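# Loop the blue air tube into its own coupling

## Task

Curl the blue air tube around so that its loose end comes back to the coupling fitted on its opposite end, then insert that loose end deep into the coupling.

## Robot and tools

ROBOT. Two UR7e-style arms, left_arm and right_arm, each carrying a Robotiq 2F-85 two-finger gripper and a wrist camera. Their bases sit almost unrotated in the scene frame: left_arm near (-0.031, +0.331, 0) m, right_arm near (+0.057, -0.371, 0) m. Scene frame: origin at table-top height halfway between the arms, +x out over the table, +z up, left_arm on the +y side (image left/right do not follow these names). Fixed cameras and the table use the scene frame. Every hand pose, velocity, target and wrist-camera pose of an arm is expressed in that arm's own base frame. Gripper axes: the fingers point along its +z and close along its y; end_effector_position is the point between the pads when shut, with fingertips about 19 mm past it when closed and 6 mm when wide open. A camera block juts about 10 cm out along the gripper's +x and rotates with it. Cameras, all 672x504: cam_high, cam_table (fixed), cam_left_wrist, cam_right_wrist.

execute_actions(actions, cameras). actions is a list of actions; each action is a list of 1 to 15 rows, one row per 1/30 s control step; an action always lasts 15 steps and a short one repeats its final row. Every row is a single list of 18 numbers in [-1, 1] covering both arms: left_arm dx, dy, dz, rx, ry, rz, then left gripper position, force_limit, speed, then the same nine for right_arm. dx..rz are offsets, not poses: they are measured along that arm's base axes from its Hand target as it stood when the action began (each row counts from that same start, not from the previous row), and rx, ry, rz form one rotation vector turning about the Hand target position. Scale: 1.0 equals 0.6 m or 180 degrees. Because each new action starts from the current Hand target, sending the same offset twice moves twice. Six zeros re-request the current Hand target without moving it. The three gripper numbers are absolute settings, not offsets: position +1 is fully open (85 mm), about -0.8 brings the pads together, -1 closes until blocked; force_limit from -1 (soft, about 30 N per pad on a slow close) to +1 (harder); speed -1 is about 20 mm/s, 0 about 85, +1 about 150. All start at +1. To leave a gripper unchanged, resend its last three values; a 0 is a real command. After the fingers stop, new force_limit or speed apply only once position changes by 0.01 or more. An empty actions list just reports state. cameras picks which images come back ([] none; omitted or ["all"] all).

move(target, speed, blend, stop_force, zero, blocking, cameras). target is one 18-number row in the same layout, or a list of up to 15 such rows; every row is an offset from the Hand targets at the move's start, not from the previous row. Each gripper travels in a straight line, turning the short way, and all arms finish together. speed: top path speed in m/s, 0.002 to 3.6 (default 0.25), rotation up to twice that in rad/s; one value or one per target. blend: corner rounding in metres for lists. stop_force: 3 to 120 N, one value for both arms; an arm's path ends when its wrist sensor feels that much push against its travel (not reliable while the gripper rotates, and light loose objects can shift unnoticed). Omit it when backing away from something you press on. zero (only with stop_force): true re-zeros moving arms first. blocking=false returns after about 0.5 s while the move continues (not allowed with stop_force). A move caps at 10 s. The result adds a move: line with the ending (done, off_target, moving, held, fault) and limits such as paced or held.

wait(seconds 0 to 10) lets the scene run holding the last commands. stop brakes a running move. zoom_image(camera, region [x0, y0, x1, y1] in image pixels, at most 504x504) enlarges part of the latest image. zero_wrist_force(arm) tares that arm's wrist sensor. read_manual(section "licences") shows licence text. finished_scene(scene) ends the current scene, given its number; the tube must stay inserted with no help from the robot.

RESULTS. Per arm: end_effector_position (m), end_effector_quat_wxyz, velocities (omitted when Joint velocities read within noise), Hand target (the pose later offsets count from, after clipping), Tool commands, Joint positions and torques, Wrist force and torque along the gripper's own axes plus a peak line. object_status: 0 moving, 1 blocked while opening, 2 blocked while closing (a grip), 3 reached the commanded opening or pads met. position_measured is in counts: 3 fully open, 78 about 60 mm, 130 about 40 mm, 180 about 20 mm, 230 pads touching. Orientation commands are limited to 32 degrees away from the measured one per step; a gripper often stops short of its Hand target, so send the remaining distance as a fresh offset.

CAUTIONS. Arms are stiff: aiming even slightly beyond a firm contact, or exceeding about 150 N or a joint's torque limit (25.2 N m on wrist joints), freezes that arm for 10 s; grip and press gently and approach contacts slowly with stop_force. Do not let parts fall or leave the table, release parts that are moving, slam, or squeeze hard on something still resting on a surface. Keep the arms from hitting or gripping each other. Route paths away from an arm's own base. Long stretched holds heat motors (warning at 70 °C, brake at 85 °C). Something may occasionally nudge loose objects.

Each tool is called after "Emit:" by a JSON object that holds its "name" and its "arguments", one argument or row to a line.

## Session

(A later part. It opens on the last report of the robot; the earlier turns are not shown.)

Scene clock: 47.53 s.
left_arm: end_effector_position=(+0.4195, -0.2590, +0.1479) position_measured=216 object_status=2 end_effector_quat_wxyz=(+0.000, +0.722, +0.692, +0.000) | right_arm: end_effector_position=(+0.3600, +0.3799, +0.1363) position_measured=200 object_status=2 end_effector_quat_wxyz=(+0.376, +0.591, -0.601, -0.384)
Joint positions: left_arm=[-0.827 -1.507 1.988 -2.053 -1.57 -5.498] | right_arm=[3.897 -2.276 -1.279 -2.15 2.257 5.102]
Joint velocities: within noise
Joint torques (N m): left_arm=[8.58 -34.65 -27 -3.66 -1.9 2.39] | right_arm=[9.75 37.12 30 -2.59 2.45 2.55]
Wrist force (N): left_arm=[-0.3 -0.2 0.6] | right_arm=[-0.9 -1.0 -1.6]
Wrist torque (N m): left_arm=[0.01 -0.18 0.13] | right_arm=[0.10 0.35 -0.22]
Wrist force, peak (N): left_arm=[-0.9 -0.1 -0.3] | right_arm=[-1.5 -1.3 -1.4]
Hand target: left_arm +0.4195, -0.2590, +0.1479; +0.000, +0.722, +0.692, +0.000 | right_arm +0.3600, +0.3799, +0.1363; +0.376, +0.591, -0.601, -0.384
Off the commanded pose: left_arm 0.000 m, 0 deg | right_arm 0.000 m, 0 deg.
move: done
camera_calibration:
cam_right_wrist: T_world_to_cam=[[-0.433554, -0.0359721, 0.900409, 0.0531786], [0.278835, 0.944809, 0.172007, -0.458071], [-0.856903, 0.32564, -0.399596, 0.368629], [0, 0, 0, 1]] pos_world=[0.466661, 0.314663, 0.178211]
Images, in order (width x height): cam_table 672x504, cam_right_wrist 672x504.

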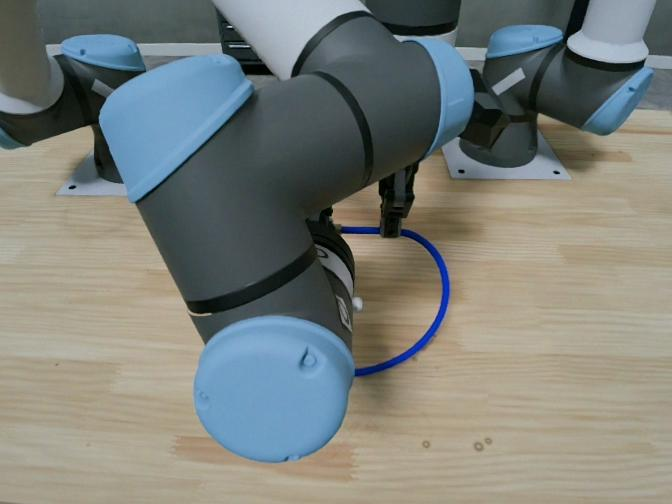

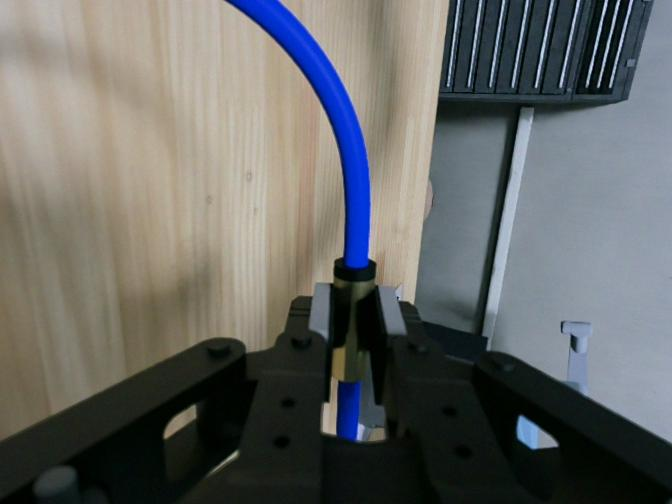

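Emit:
{"name": "move", "arguments": {
  "target": [0,0,0,0,0,0,-0.98,0,-1,0,0.02,0,0,0,0,-1,0.8,-1],
  "speed": 0.015,
  "stop_force": 25,
  "zero": false,
  "cameras": ["cam_table","cam_right_wrist"]
}}

Emit:
{"name": "zoom_image", "arguments": {
  "camera": "cam_table",
  "region": [280, 180, 400, 270]
}}

Emit:
{"name": "zoom_image", "arguments": {
  "camera": "cam_right_wrist",
  "region": [280, 320, 420, 460]
}}

Scene clock: 49.73 s.
left_arm: end_effector_position=(+0.4195, -0.2590, +0.1479) position_measured=216 object_status=2 end_effector_quat_wxyz=(+0.000, +0.722, +0.692, +0.000) | right_arm: end_effector_position=(+0.3600, +0.3902, +0.1362) position_measured=200 object_status=2 end_effector_quat_wxyz=(+0.376, +0.591, -0.601, -0.384)
Joint positions: left_arm=[-0.827 -1.507 1.988 -2.053 -1.57 -5.498] | right_arm=[3.908 -2.289 -1.258 -2.154 2.266 5.11]
Joint velocities: within noise
Joint torques (N m): left_arm=[-19.31 -35.31 -26.55 -7.31 -6.68 2.28] | right_arm=[-0.25 60.42 17.41 5.02 4.39 -2.01]
Wrist force (N): left_arm=[23.0 -0.3 0.5] | right_arm=[22.2 -1.6 -1.5]
Wrist torque (N m): left_arm=[0.03 0.13 0.14] | right_arm=[0.12 0.63 -0.22]
Wrist force, peak (N): left_arm=[28.5 -0.1 0.5] | right_arm=[27.7 -0.4 -1.9]
Hand target: left_arm +0.4195, -0.2590, +0.1479; +0.000, +0.722, +0.692, +0.000 | right_arm +0.3600, +0.3902, +0.1362; +0.376, +0.591, -0.601, -0.384 (not the last commanded pose)
Off the commanded pose: left_arm 0.000 m, 0 deg | right_arm 0.002 m, 0 deg.
move: contact (right_arm)
camera_calibration:
cam_right_wrist: T_world_to_cam=[[-0.43351, -0.0356981, 0.900441, 0.0535239], [0.278673, 0.944926, 0.171627, -0.46768], [-0.856977, 0.32533, -0.399687, 0.365386], [0, 0, 0, 1]] pos_world=[0.466661, 0.324963, 0.178111]
Images, in order (width x height): cam_table 672x504, cam_right_wrist 672x504.

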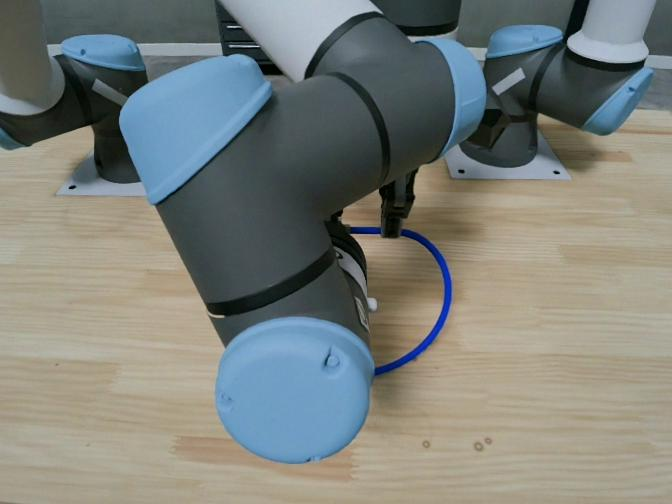

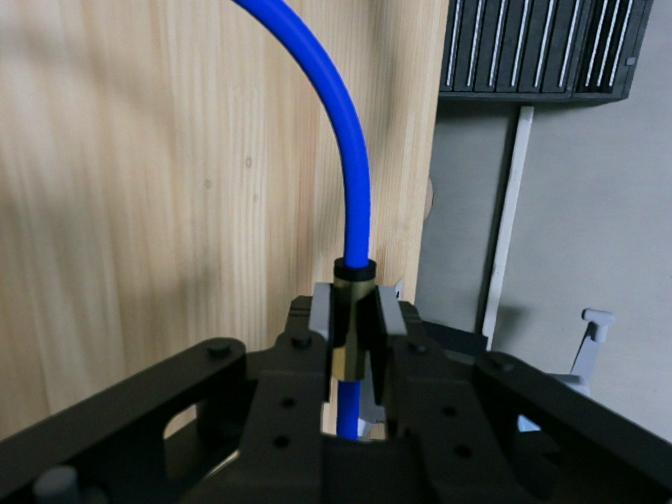

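Scaled by 4.200 from the camera's 672x504 image, which has a finer 960x720 frame.

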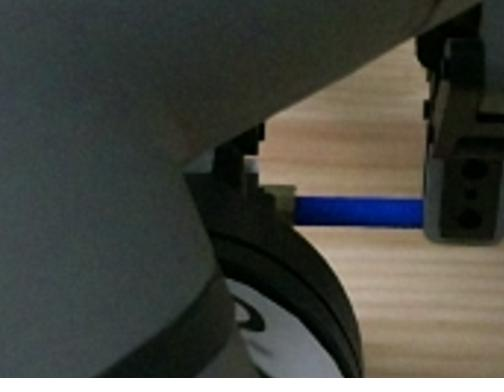

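Scaled by 3.600 from the camera's 672x504 image, which has a finer 960x720 frame.

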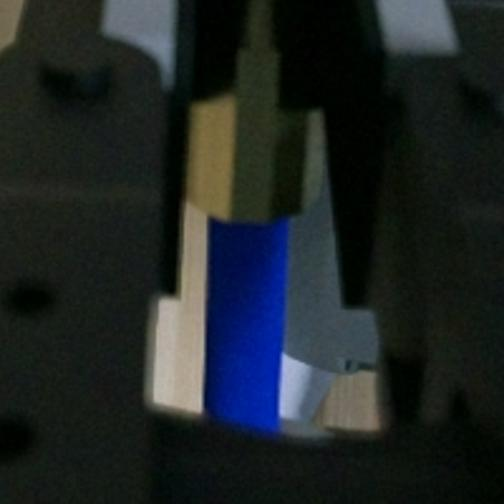

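Emit:
{"name": "move", "arguments": {
  "target": [0,0,0,0,0,0,-0.98,0,-1,0,0.013,0,0,0,0,-1,0.8,-1],
  "speed": 0.012,
  "stop_force": 45,
  "zero": false,
  "cameras": ["cam_table"]
}}

Emit:
{"name": "zoom_image", "arguments": {
  "camera": "cam_table",
  "region": [280, 180, 400, 270]
}}

Emit:
{"name": "move", "arguments": {
  "target": [0,0,0,0,0,0,-0.98,0,-1,0,-0.008,0,0,0,0,-1,0.8,-1],
  "speed": 0.02,
  "cameras": ["cam_table"]
}}

Emit:
{"name": "zoom_image", "arguments": {
  "camera": "cam_table",
  "region": [280, 180, 400, 270]
}}

Scene clock: 51.40 s.
left_arm: end_effector_position=(+0.4195, -0.2590, +0.1479) position_measured=216 object_status=2 end_effector_quat_wxyz=(+0.000, +0.722, +0.692, +0.000) | right_arm: end_effector_position=(+0.3600, +0.3917, +0.1362) position_measured=200 object_status=2 end_effector_quat_wxyz=(+0.376, +0.591, -0.601, -0.384)
Joint positions: left_arm=[-0.827 -1.507 1.988 -2.053 -1.57 -5.498] | right_arm=[3.91 -2.291 -1.255 -2.155 2.267 5.111]
Joint velocities: within noise
Joint torques (N m): left_arm=[-19.6 -34.29 -35.97 -11.33 -6.86 2.28] | right_arm=[6.2 62.5 22.83 8.04 9.27 -2.01]
Wrist force (N): left_arm=[43.5 0.0 -1.2] | right_arm=[43.5 -1.0 -1.4]
Wrist torque (N m): left_arm=[0.06 0.38 0.14] | right_arm=[0.10 0.86 -0.21]
Wrist force, peak (N): left_arm=[49.1 0.0 0.2] | right_arm=[48.4 -0.9 -1.3]
Hand target: left_arm +0.4195, -0.2590, +0.1479; +0.000, +0.722, +0.692, +0.000 | right_arm +0.3600, +0.3917, +0.1362; +0.376, +0.591, -0.601, -0.384 (not the last commanded pose)
Off the commanded pose: left_arm 0.000 m, 0 deg | right_arm 0.006 m, 0 deg.
move: contact (right_arm)
Images, in order (width x height): cam_table 672x504.

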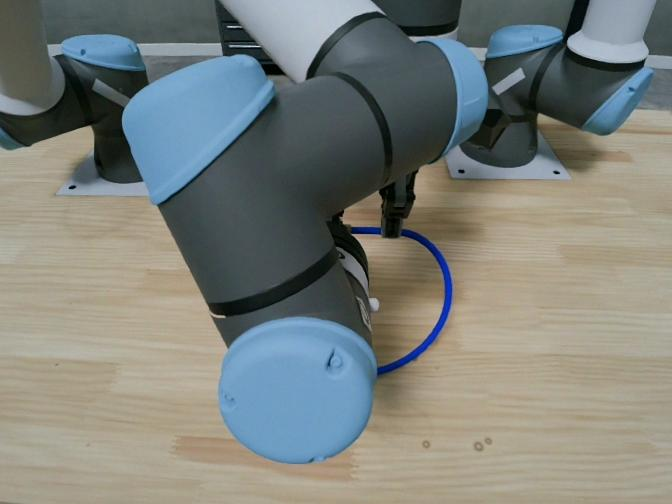

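Scaled by 4.200 from the camera's 672x504 image, which has a finer 960x720 frame.

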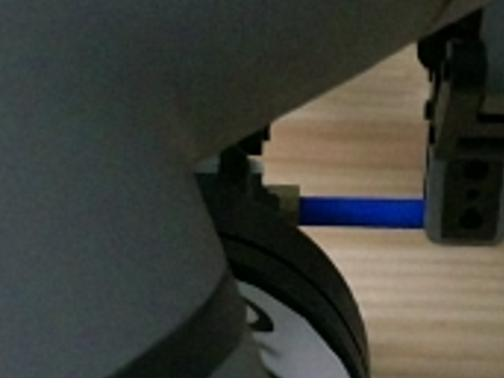

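Scene clock: 52.17 s.
left_arm: end_effector_position=(+0.4195, -0.2591, +0.1480) position_measured=216 object_status=2 end_effector_quat_wxyz=(+0.000, +0.722, +0.692, +0.000) | right_arm: end_effector_position=(+0.3600, +0.3871, +0.1363) position_measured=200 object_status=2 end_effector_quat_wxyz=(+0.376, +0.591, -0.601, -0.384)
Joint positions: left_arm=[-0.827 -1.507 1.988 -2.053 -1.57 -5.498] | right_arm=[3.905 -2.285 -1.264 -2.153 2.263 5.108]
Joint velocities: within noise
Joint torques (N m): left_arm=[0.12 -33.76 -20.73 -0.87 2.36 2.14] | right_arm=[-7.14 58.09 10.83 2.09 -1.65 -1.57]
Wrist force (N): left_arm=[-1.5 0.7 -0.6] | right_arm=[1.9 1.6 -1.9]
Wrist torque (N m): left_arm=[0.21 -0.13 0.13] | right_arm=[0.36 -0.24 -0.23]
Wrist force, peak (N): left_arm=[43.7 -0.3 -0.3] | right_arm=[43.2 -2.0 -1.2]
Hand target: left_arm +0.4195, -0.2590, +0.1479; +0.000, +0.722, +0.692, +0.000 | right_arm +0.3600, +0.3869, +0.1362; +0.376, +0.591, -0.601, -0.384
Off the commanded pose: left_arm 0.000 m, 0 deg | right_arm 0.000 m, 0 deg.
move: done
Images, in order (width x height): cam_table 672x504.

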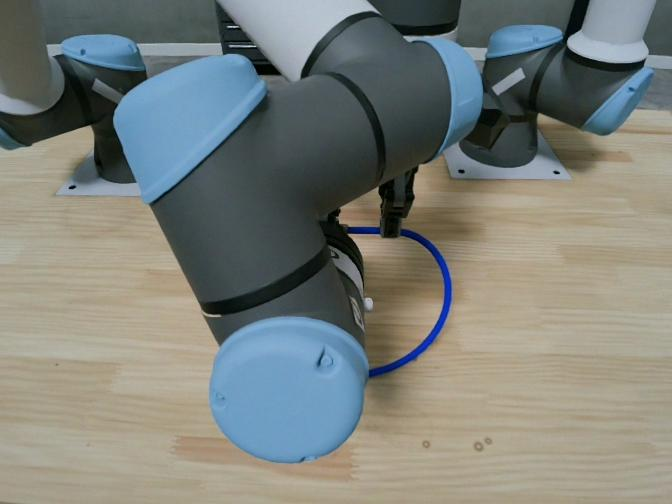

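Scaled by 4.200 from the camera's 672x504 image, which has a finer 960x720 frame.

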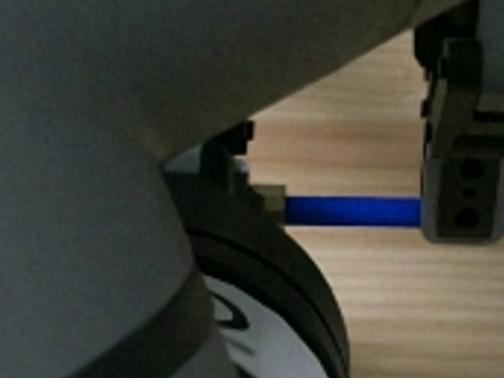

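Emit:
{"name": "move", "arguments": {
  "target": [0,0,0,0,0,0,-0.98,0,-1,0,0.012,0,0,0,0,-1,0.8,-1],
  "speed": 0.012,
  "stop_force": 38,
  "cameras": []
}}

Emit:
{"name": "move", "arguments": {
  "target": [0,0,0,0,0,0,-0.98,0,-1,0,-0.004,0,0,0,0,-1,0.8,-1],
  "speed": 0.01,
  "cameras": ["cam_table"]
}}

Scene clock: 54.40 s.
left_arm: end_effector_position=(+0.4195, -0.2590, +0.1479) position_measured=216 object_status=2 end_effector_quat_wxyz=(+0.000, +0.722, +0.692, +0.000) | right_arm: end_effector_position=(+0.3600, +0.3913, +0.1362) position_measured=200 object_status=2 end_effector_quat_wxyz=(+0.377, +0.591, -0.601, -0.384)
Joint positions: left_arm=[-0.827 -1.507 1.988 -2.053 -1.57 -5.498] | right_arm=[3.91 -2.29 -1.255 -2.155 2.267 5.111]
Joint velocities: within noise
Joint torques (N m): left_arm=[-25.3 -35.13 -38.01 -10.15 -8.99 2.32] | right_arm=[4.29 61.19 20.62 7.09 7.87 -2.04]
Wrist force (N): left_arm=[37.5 0.7 -1.7] | right_arm=[41.0 0.6 -1.6]
Wrist torque (N m): left_arm=[0.18 0.33 0.14] | right_arm=[0.34 0.24 -0.21]
Wrist force, peak (N): left_arm=[41.1 0.8 -1.4] | right_arm=[44.4 0.1 -1.4]
Hand target: left_arm +0.4195, -0.2590, +0.1479; +0.000, +0.722, +0.692, +0.000 | right_arm +0.3600, +0.3913, +0.1362; +0.377, +0.591, -0.601, -0.384 (not the last commanded pose)
Off the commanded pose: left_arm 0.000 m, 0 deg | right_arm 0.003 m, 0 deg.
move: contact (right_arm)
No camera images: "cameras" was empty.

Scene clock: 55.10 s.
left_arm: end_effector_position=(+0.4195, -0.2591, +0.1480) position_measured=216 object_status=2 end_effector_quat_wxyz=(+0.000, +0.722, +0.692, +0.000) | right_arm: end_effector_position=(+0.3600, +0.3891, +0.1362) position_measured=200 object_status=2 end_effector_quat_wxyz=(+0.377, +0.591, -0.601, -0.384)
Joint positions: left_arm=[-0.827 -1.507 1.988 -2.053 -1.57 -5.498] | right_arm=[3.907 -2.288 -1.26 -2.154 2.265 5.109]
Joint velocities: within noise
Joint torques (N m): left_arm=[-10.2 -34.66 -29.9 -5.54 -3.44 2.13] | right_arm=[-4.95 59.7 12.37 3.45 0.79 -2]
Wrist force (N): left_arm=[8.8 0.8 0.2] | right_arm=[12.2 0.3 -1.6]
Wrist torque (N m): left_arm=[0.21 0.04 0.14] | right_arm=[0.32 -0.11 -0.22]
Wrist force, peak (N): left_arm=[37.6 0.9 -0.1] | right_arm=[41.2 0.5 -1.7]
Hand target: left_arm +0.4195, -0.2590, +0.1479; +0.000, +0.722, +0.692, +0.000 | right_arm +0.3600, +0.3889, +0.1362; +0.377, +0.591, -0.601, -0.384
Off the commanded pose: left_arm 0.000 m, 0 deg | right_arm 0.000 m, 0 deg.
move: done
Images, in order (width x height): cam_table 672x504.

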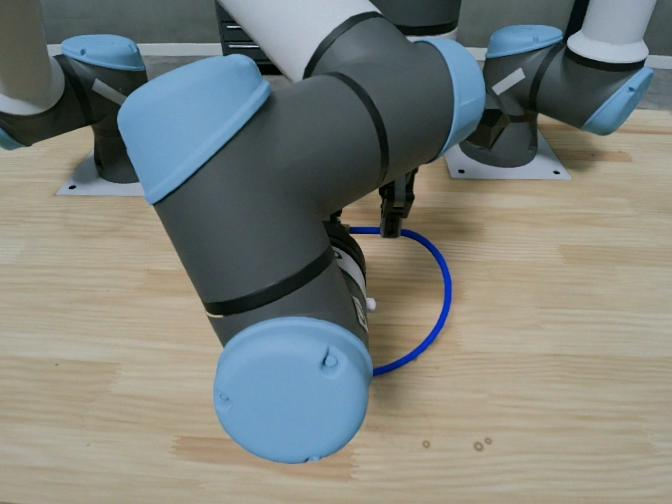

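Emit:
{"name": "move", "arguments": {
  "target": [0,0,0,0,0,0,-0.98,0,-1,0,-0.0007,0,0,0,0,0.3,0.8,-1],
  "speed": 0.01,
  "cameras": []
}}

Emit:
{"name": "wait", "arguments": {
  "seconds": 0.7
}}

Emit:
{"name": "zoom_image", "arguments": {
  "camera": "cam_right_wrist",
  "region": [230, 220, 500, 460]
}}

Scene clock: 57.80 s.
left_arm: end_effector_position=(+0.4195, -0.2590, +0.1479) position_measured=216 object_status=2 end_effector_quat_wxyz=(+0.000, +0.722, +0.692, +0.000) | right_arm: end_effector_position=(+0.3600, +0.3885, +0.1362) position_measured=91 object_status=0 end_effector_quat_wxyz=(+0.377, +0.591, -0.601, -0.384)
Joint positions: left_arm=[-0.827 -1.507 1.988 -2.053 -1.57 -5.498] | right_arm=[3.907 -2.287 -1.261 -2.154 2.264 5.109]
Joint velocities: within noise
Joint torques (N m): left_arm=[7.17 -33.59 -16.5 -1.35 2.38 2.26] | right_arm=[-8.27 59.67 13.19 1.57 -0.69 -2.14]
Wrist force (N): left_arm=[-0.3 0.0 -1.6] | right_arm=[0.9 2.3 -1.5]
Wrist torque (N m): left_arm=[0.05 -0.12 0.04] | right_arm=[0.57 0.02 -0.05]
Wrist force, peak (N): left_arm=[8.3 0.9 -0.3] | right_arm=[11.5 1.3 -2.1]
Hand target: left_arm +0.4195, -0.2590, +0.1479; +0.000, +0.722, +0.692, +0.000 | right_arm +0.3600, +0.3885, +0.1362; +0.377, +0.591, -0.601, -0.384
Off the commanded pose: left_arm 0.000 m, 0 deg | right_arm 0.000 m, 0 deg.
move: done
No camera images: "cameras" was empty.

Scene clock: 58.50 s.
left_arm: end_effector_position=(+0.4195, -0.2590, +0.1479) position_measured=216 object_status=2 end_effector_quat_wxyz=(+0.000, +0.722, +0.692, +0.000) | right_arm: end_effector_position=(+0.3600, +0.3885, +0.1362) position_measured=91 object_status=3 end_effector_quat_wxyz=(+0.377, +0.591, -0.601, -0.384)
Joint positions: left_arm=[-0.827 -1.507 1.988 -2.053 -1.57 -5.498] | right_arm=[3.907 -2.287 -1.261 -2.154 2.264 5.109]
Joint velocities: within noise
Joint torques (N m): left_arm=[7.9 -31.56 -16.39 -1.54 1.64 2.07] | right_arm=[-7.96 59.58 12.57 1.66 -0.55 -2.19]
Wrist force (N): left_arm=[-0.4 0.1 -1.2] | right_arm=[1.0 1.9 -1.3]
Wrist torque (N m): left_arm=[0.07 -0.10 0.04] | right_arm=[0.58 -0.01 -0.05]
Wrist force, peak (N): left_arm=[-0.3 0.1 -1.5] | right_arm=[0.8 2.5 -1.4]
Hand target: left_arm +0.4195, -0.2590, +0.1479; +0.000, +0.722, +0.692, +0.000 | right_arm +0.3600, +0.3885, +0.1362; +0.377, +0.591, -0.601, -0.384
Tool commands: left_gripper/position=-0.98 left_gripper/force_limit=+0.0 left_gripper/speed=-1.0 right_gripper/position=+0.3 right_gripper/force_limit=+0.8 right_gripper/speed=-1.0
Off the commanded pose: left_arm 0.000 m, 0 deg | right_arm 0.000 m, 0 deg.
wait: 0.70 s; at rest by 0.17 s
camera_calibration:
cam_left_wrist: T_world_to_cam=[[0.995488, -0.0928801, -0.01939, -0.427016], [-0.0797646, -0.929884, 0.359101, -0.250448], [-0.0513837, -0.355934, -0.933097, 0.195608], [0, 0, 0, 1]] pos_world=[0.415164, -0.202925, 0.264177]
cam_right_wrist: T_world_to_cam=[[-0.433435, -0.0353373, 0.900492, 0.0533458], [0.278389, 0.945108, 0.171086, -0.465931], [-0.857108, 0.324841, -0.399806, 0.366265], [0, 0, 0, 1]] pos_world=[0.466761, 0.323262, 0.178112]

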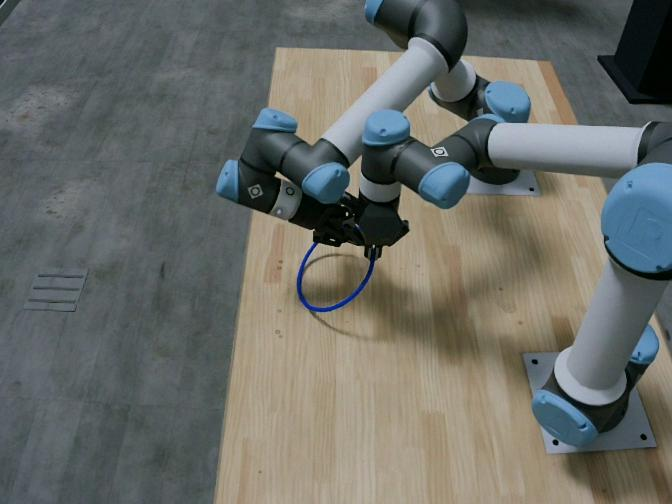

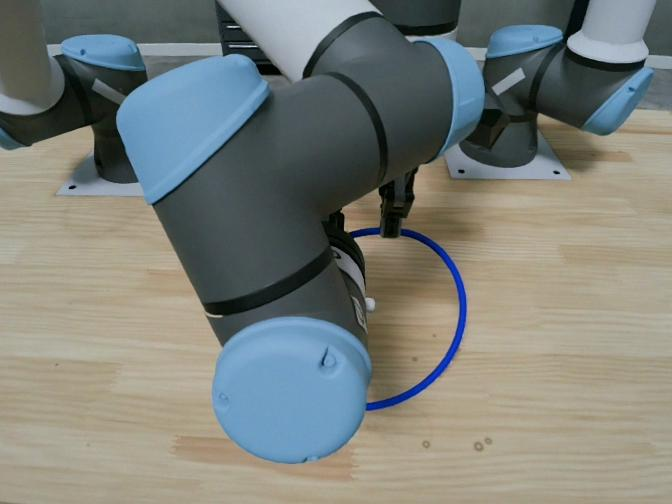

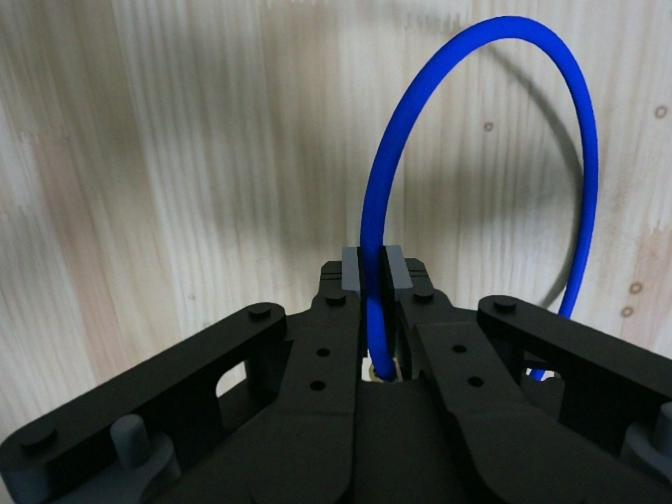

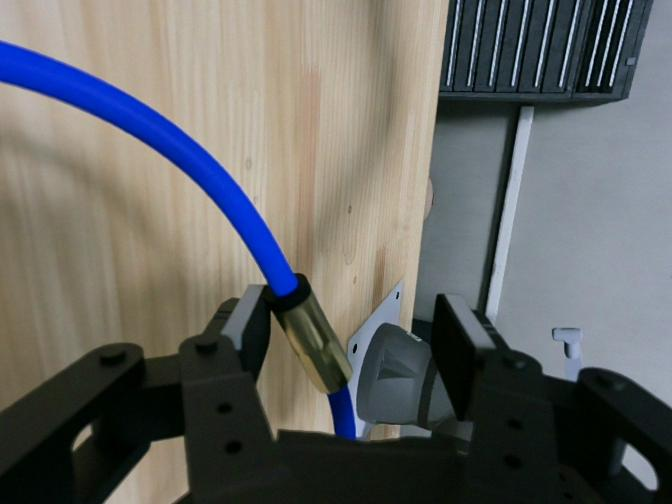

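Scaled by 1.867 from the camera's 672x504 image, which has a finer 960x720 frame.

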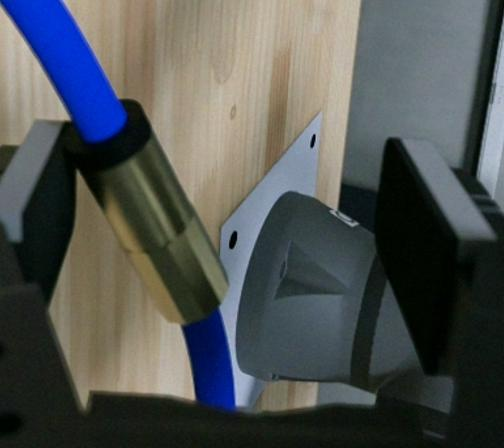

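Emit:
{"name": "move", "arguments": {
  "target": [
    [0,0,0,0,0,0,-0.98,0,-1,0.0755,0,0.035,0,0,0,0.3,0.8,-1],
    [0,0,0,0,0,0,-0.98,0,-1,0.13,-0.02,0.22,0,0,0,0.3,0.8,-1],
    [0,0,0,0,0,0,-0.98,0,-1,0.03,-0.3,0.32,0,0,0,0.3,0.8,-1]
  ],
  "speed": [0.04,0.12,0.2],
  "blend": [0,0.02,0],
  "cameras": ["cam_high","cam_table","cam_left_wrist"]
}}

Emit:
{"name": "zoom_image", "arguments": {
  "camera": "cam_table",
  "region": [260, 160, 500, 440]
}}

Scene clock: 63.80 s.
left_arm: end_effector_position=(+0.4195, -0.2590, +0.1479) position_measured=216 object_status=2 end_effector_quat_wxyz=(+0.000, +0.722, +0.692, +0.000) | right_arm: end_effector_position=(+0.3781, +0.2087, +0.3281) position_measured=91 object_status=3 end_effector_quat_wxyz=(+0.377, +0.591, -0.601, -0.384)
Joint positions: left_arm=[-0.827 -1.507 1.988 -2.053 -1.57 -5.498] | right_arm=[3.673 -2.037 -1.151 -2.596 2.064 4.964]
Joint velocities: within noise
Joint torques (N m): left_arm=[6.49 -27.39 -25.19 -3.23 -2.08 2.22] | right_arm=[-9.55 54.59 11.31 -2.87 -1.16 -2.11]
Wrist force (N): left_arm=[0.4 0.6 -0.4] | right_arm=[1.2 2.6 -1.3]
Wrist torque (N m): left_arm=[0.09 -0.06 0.00] | right_arm=[0.57 0.03 -0.02]
Wrist force, peak (N): left_arm=[0.3 0.2 -2.0] | right_arm=[2.4 3.5 -0.7]
Hand target: left_arm +0.4195, -0.2590, +0.1479; +0.000, +0.722, +0.692, +0.000 | right_arm +0.3780, +0.2085, +0.3282; +0.377, +0.591, -0.601, -0.384
Off the commanded pose: left_arm 0.000 m, 0 deg | right_arm 0.000 m, 0 deg.
move: done
camera_calibration:
cam_left_wrist: T_world_to_cam=[[0.995488, -0.0928801, -0.01939, -0.427016], [-0.0797646, -0.929884, 0.359101, -0.250448], [-0.0513837, -0.355934, -0.933097, 0.195608], [0, 0, 0, 1]] pos_world=[0.415164, -0.202925, 0.264177]
Images, in order (width x height): cam_high 672x504, cam_table 672x504, cam_left_wrist 672x504.

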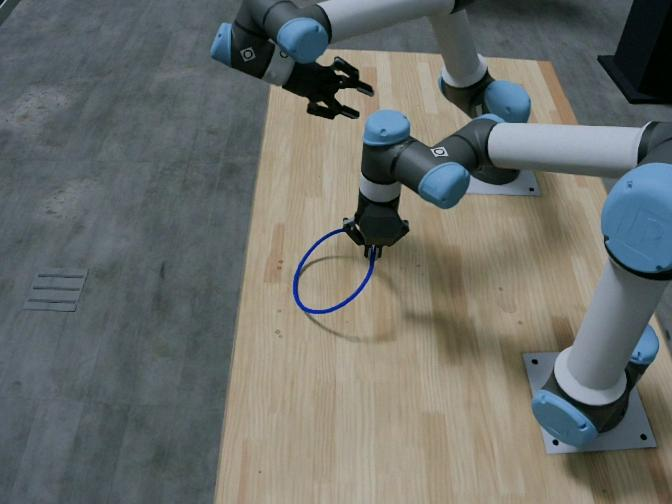

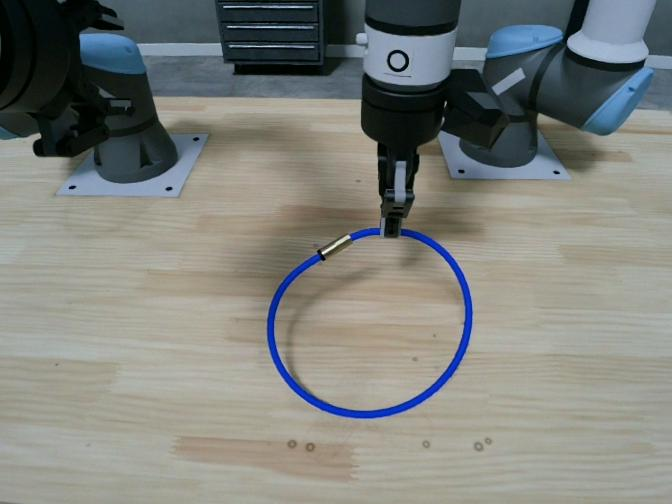

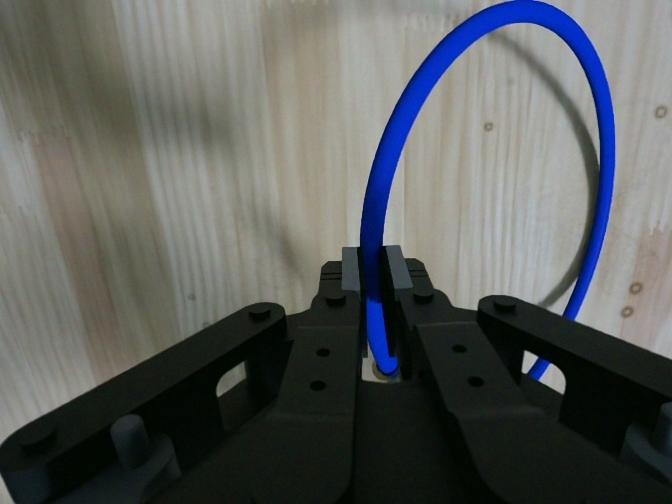

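Scaled by 1.800 from the camera's 672x504 image, which has a finer 960x720 frame.

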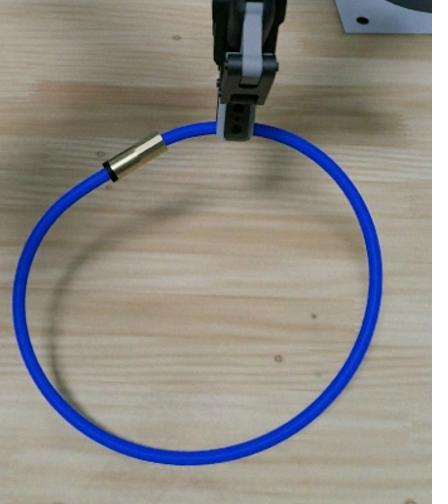

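Intact. Lower.

Emit:
{"name": "move", "arguments": {
  "target": [
    [0,0,-0.19,0,0,0,-0.98,0,-1,0,0,0,0,0,0,0.3,0.8,-1],
    [0,0,-0.2095,0,0,0,-0.98,0,-1,0,0,0,0,0,0,0.3,0.8,-1]
  ],
  "speed": [0.06,0.02],
  "blend": [0.002,0],
  "cameras": ["cam_table"]
}}

Emit:
{"name": "move", "arguments": {
  "target": [0,0,0,0,0,0,0,0,-1,0,0,0,0,0,0,0.3,0.8,-1],
  "cameras": []
}}

Emit:
{"name": "wait", "arguments": {
  "seconds": 0.8,
  "cameras": []
}}

Emit:
{"name": "move", "arguments": {
  "target": [0,0,0.25,0,0,0,0,0,-1,0,0,0,0,0,0,0.3,0.8,-1],
  "speed": 0.08,
  "cameras": ["cam_table"]
}}

Emit:
{"name": "zoom_image", "arguments": {
  "camera": "cam_table",
  "region": [260, 200, 500, 460]
}}

Scene clock: 67.37 s.
left_arm: end_effector_position=(+0.4195, -0.2590, +0.0223) position_measured=216 object_status=2 end_effector_quat_wxyz=(+0.000, +0.722, +0.692, +0.000) | right_arm: end_effector_position=(+0.3780, +0.2085, +0.3282) position_measured=91 object_status=3 end_effector_quat_wxyz=(+0.377, +0.591, -0.601, -0.384)
Joint positions: left_arm=[-0.827 -1.3 2.142 -2.413 -1.57 -5.498] | right_arm=[3.673 -2.036 -1.152 -2.596 2.063 4.964]
Joint velocities: within noise
Joint torques (N m): left_arm=[5.91 -24.82 -8.17 -4.23 -1.05 2.17] | right_arm=[-8.15 52.77 15.52 -1.81 -0.91 -2.04]
Wrist force (N): left_arm=[1.1 0.2 -2.4] | right_arm=[1.2 2.6 -1.4]
Wrist torque (N m): left_arm=[0.05 -0.16 -0.01] | right_arm=[0.57 0.04 -0.01]
Wrist force, peak (N): left_arm=[0.9 0.1 -3.7] | right_arm=[1.7 2.9 -1.4]
Hand target: left_arm +0.4195, -0.2590, +0.0222; +0.000, +0.722, +0.692, +0.000 | right_arm +0.3780, +0.2085, +0.3282; +0.377, +0.591, -0.601, -0.384
Off the commanded pose: left_arm 0.000 m, 0 deg | right_arm 0.000 m, 0 deg.
move: done
Images, in order (width x height): cam_table 672x504.

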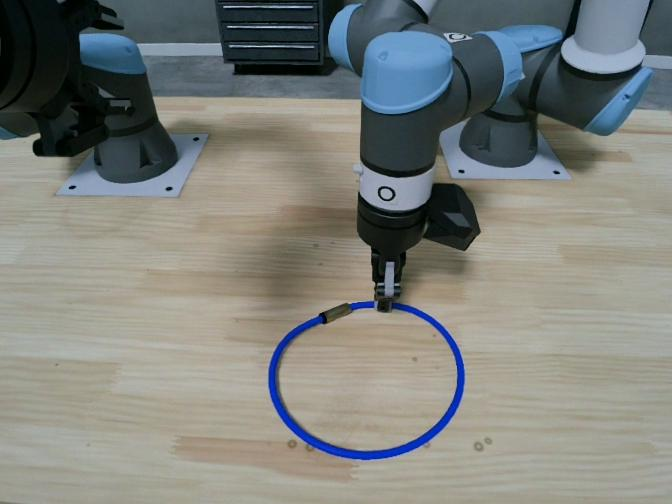

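Scene clock: 69.30 s.
left_arm: end_effector_position=(+0.4195, -0.2590, +0.0222) position_measured=128 object_status=0 end_effector_quat_wxyz=(+0.000, +0.722, +0.692, +0.000) | right_arm: end_effector_position=(+0.3780, +0.2085, +0.3282) position_measured=91 object_status=3 end_effector_quat_wxyz=(+0.377, +0.591, -0.601, -0.384)
Joint positions: left_arm=[-0.827 -1.3 2.142 -2.414 -1.57 -5.498] | right_arm=[3.673 -2.036 -1.152 -2.596 2.063 4.964]
Joint velocities: within noise
Joint torques (N m): left_arm=[6.11 -26.76 -13.44 -4.17 1.09 2.47] | right_arm=[-8.57 52.79 18.12 -0.98 -0.98 -1.89]
Wrist force (N): left_arm=[0.5 0.4 -1.2] | right_arm=[1.6 2.6 -1.3]
Wrist torque (N m): left_arm=[0.06 -0.09 -0.02] | right_arm=[0.55 -0.01 -0.02]
Wrist force, peak (N): left_arm=[0.8 0.0 -3.8] | right_arm=[1.4 3.0 -1.4]
Hand target: left_arm +0.4195, -0.2590, +0.0222; +0.000, +0.722, +0.692, +0.000 | right_arm +0.3780, +0.2085, +0.3282; +0.377, +0.591, -0.601, -0.384
Off the commanded pose: left_arm 0.000 m, 0 deg | right_arm 0.000 m, 0 deg.
move: done
No camera images: "cameras" was empty.

Scene clock: 70.10 s.
left_arm: end_effector_position=(+0.4195, -0.2590, +0.0222) position_measured=128 object_status=3 end_effector_quat_wxyz=(+0.000, +0.722, +0.692, +0.000) | right_arm: end_effector_position=(+0.3780, +0.2085, +0.3282) position_measured=91 object_status=3 end_effector_quat_wxyz=(+0.377, +0.591, -0.601, -0.384)
Joint positions: left_arm=[-0.827 -1.3 2.142 -2.414 -1.57 -5.498] | right_arm=[3.673 -2.036 -1.152 -2.596 2.063 4.964]
Joint velocities: within noise
Joint torques (N m): left_arm=[7.03 -27.01 -16.45 -4.18 1.64 2.34] | right_arm=[-7.86 52.12 18.29 -0.86 -0.79 -1.95]
Wrist force (N): left_arm=[0.3 0.3 -1.1] | right_arm=[1.5 2.7 -1.3]
Wrist torque (N m): left_arm=[0.04 -0.06 -0.01] | right_arm=[0.59 -0.01 -0.01]
Wrist force, peak (N): left_arm=[0.4 0.5 -1.3] | right_arm=[1.1 2.9 -1.4]
Hand target: left_arm +0.4195, -0.2590, +0.0222; +0.000, +0.722, +0.692, +0.000 | right_arm +0.3780, +0.2085, +0.3282; +0.377, +0.591, -0.601, -0.384
Tool commands: left_gripper/position=+0.0 left_gripper/force_limit=+0.0 left_gripper/speed=-1.0 right_gripper/position=+0.3 right_gripper/force_limit=+0.8 right_gripper/speed=-1.0
Off the commanded pose: left_arm 0.000 m, 0 deg | right_arm 0.000 m, 0 deg.
wait: 0.80 s; at rest by 0.17 s
No camera images: "cameras" was empty.

Scene clock: 72.57 s.
left_arm: end_effector_position=(+0.4195, -0.2589, +0.1721) position_measured=128 object_status=3 end_effector_quat_wxyz=(+0.000, +0.722, +0.692, +0.000) | right_arm: end_effector_position=(+0.3780, +0.2085, +0.3282) position_measured=91 object_status=3 end_effector_quat_wxyz=(+0.377, +0.591, -0.601, -0.384)
Joint positions: left_arm=[-0.827 -1.533 1.948 -1.986 -1.57 -5.498] | right_arm=[3.673 -2.036 -1.152 -2.596 2.063 4.964]
Joint velocities: within noise
Joint torques (N m): left_arm=[-6.68 -33.16 -27.77 -0.97 1.75 -1.89] | right_arm=[-8.88 52.49 20.39 0.13 -0.51 -1.63]
Wrist force (N): left_arm=[0.4 0.3 -0.9] | right_arm=[1.3 2.6 -1.4]
Wrist torque (N m): left_arm=[0.04 -0.07 -0.01] | right_arm=[0.58 0.03 -0.02]
Wrist force, peak (N): left_arm=[0.4 0.3 -1.9] | right_arm=[1.5 2.8 -1.6]
Hand target: left_arm +0.4195, -0.2590, +0.1722; +0.000, +0.722, +0.692, +0.000 | right_arm +0.3780, +0.2085, +0.3282; +0.377, +0.591, -0.601, -0.384
Off the commanded pose: left_arm 0.000 m, 0 deg | right_arm 0.000 m, 0 deg.
move: done
Images, in order (width x height): cam_table 672x504.

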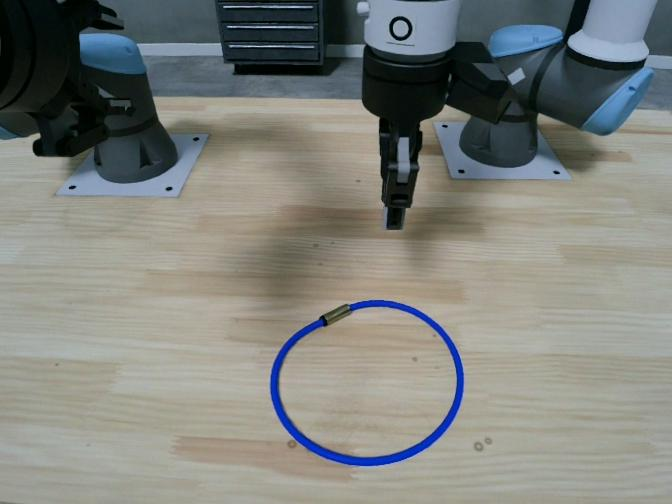

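Scaled by 1.938 from the camera's 672x504 image, which has a finer 960x720 frame.

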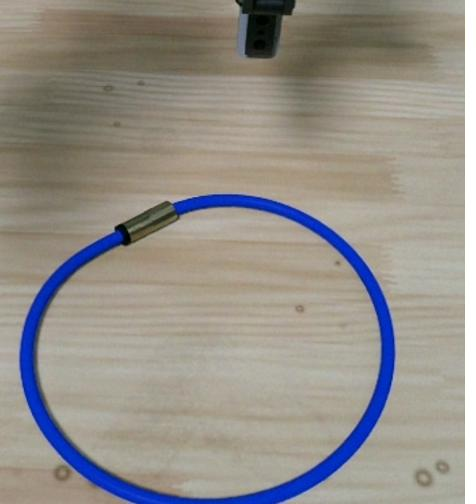

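Emit:
{"name": "finished_scene", "arguments": {
  "scene": 2
}}

The scene is finished: the task was done.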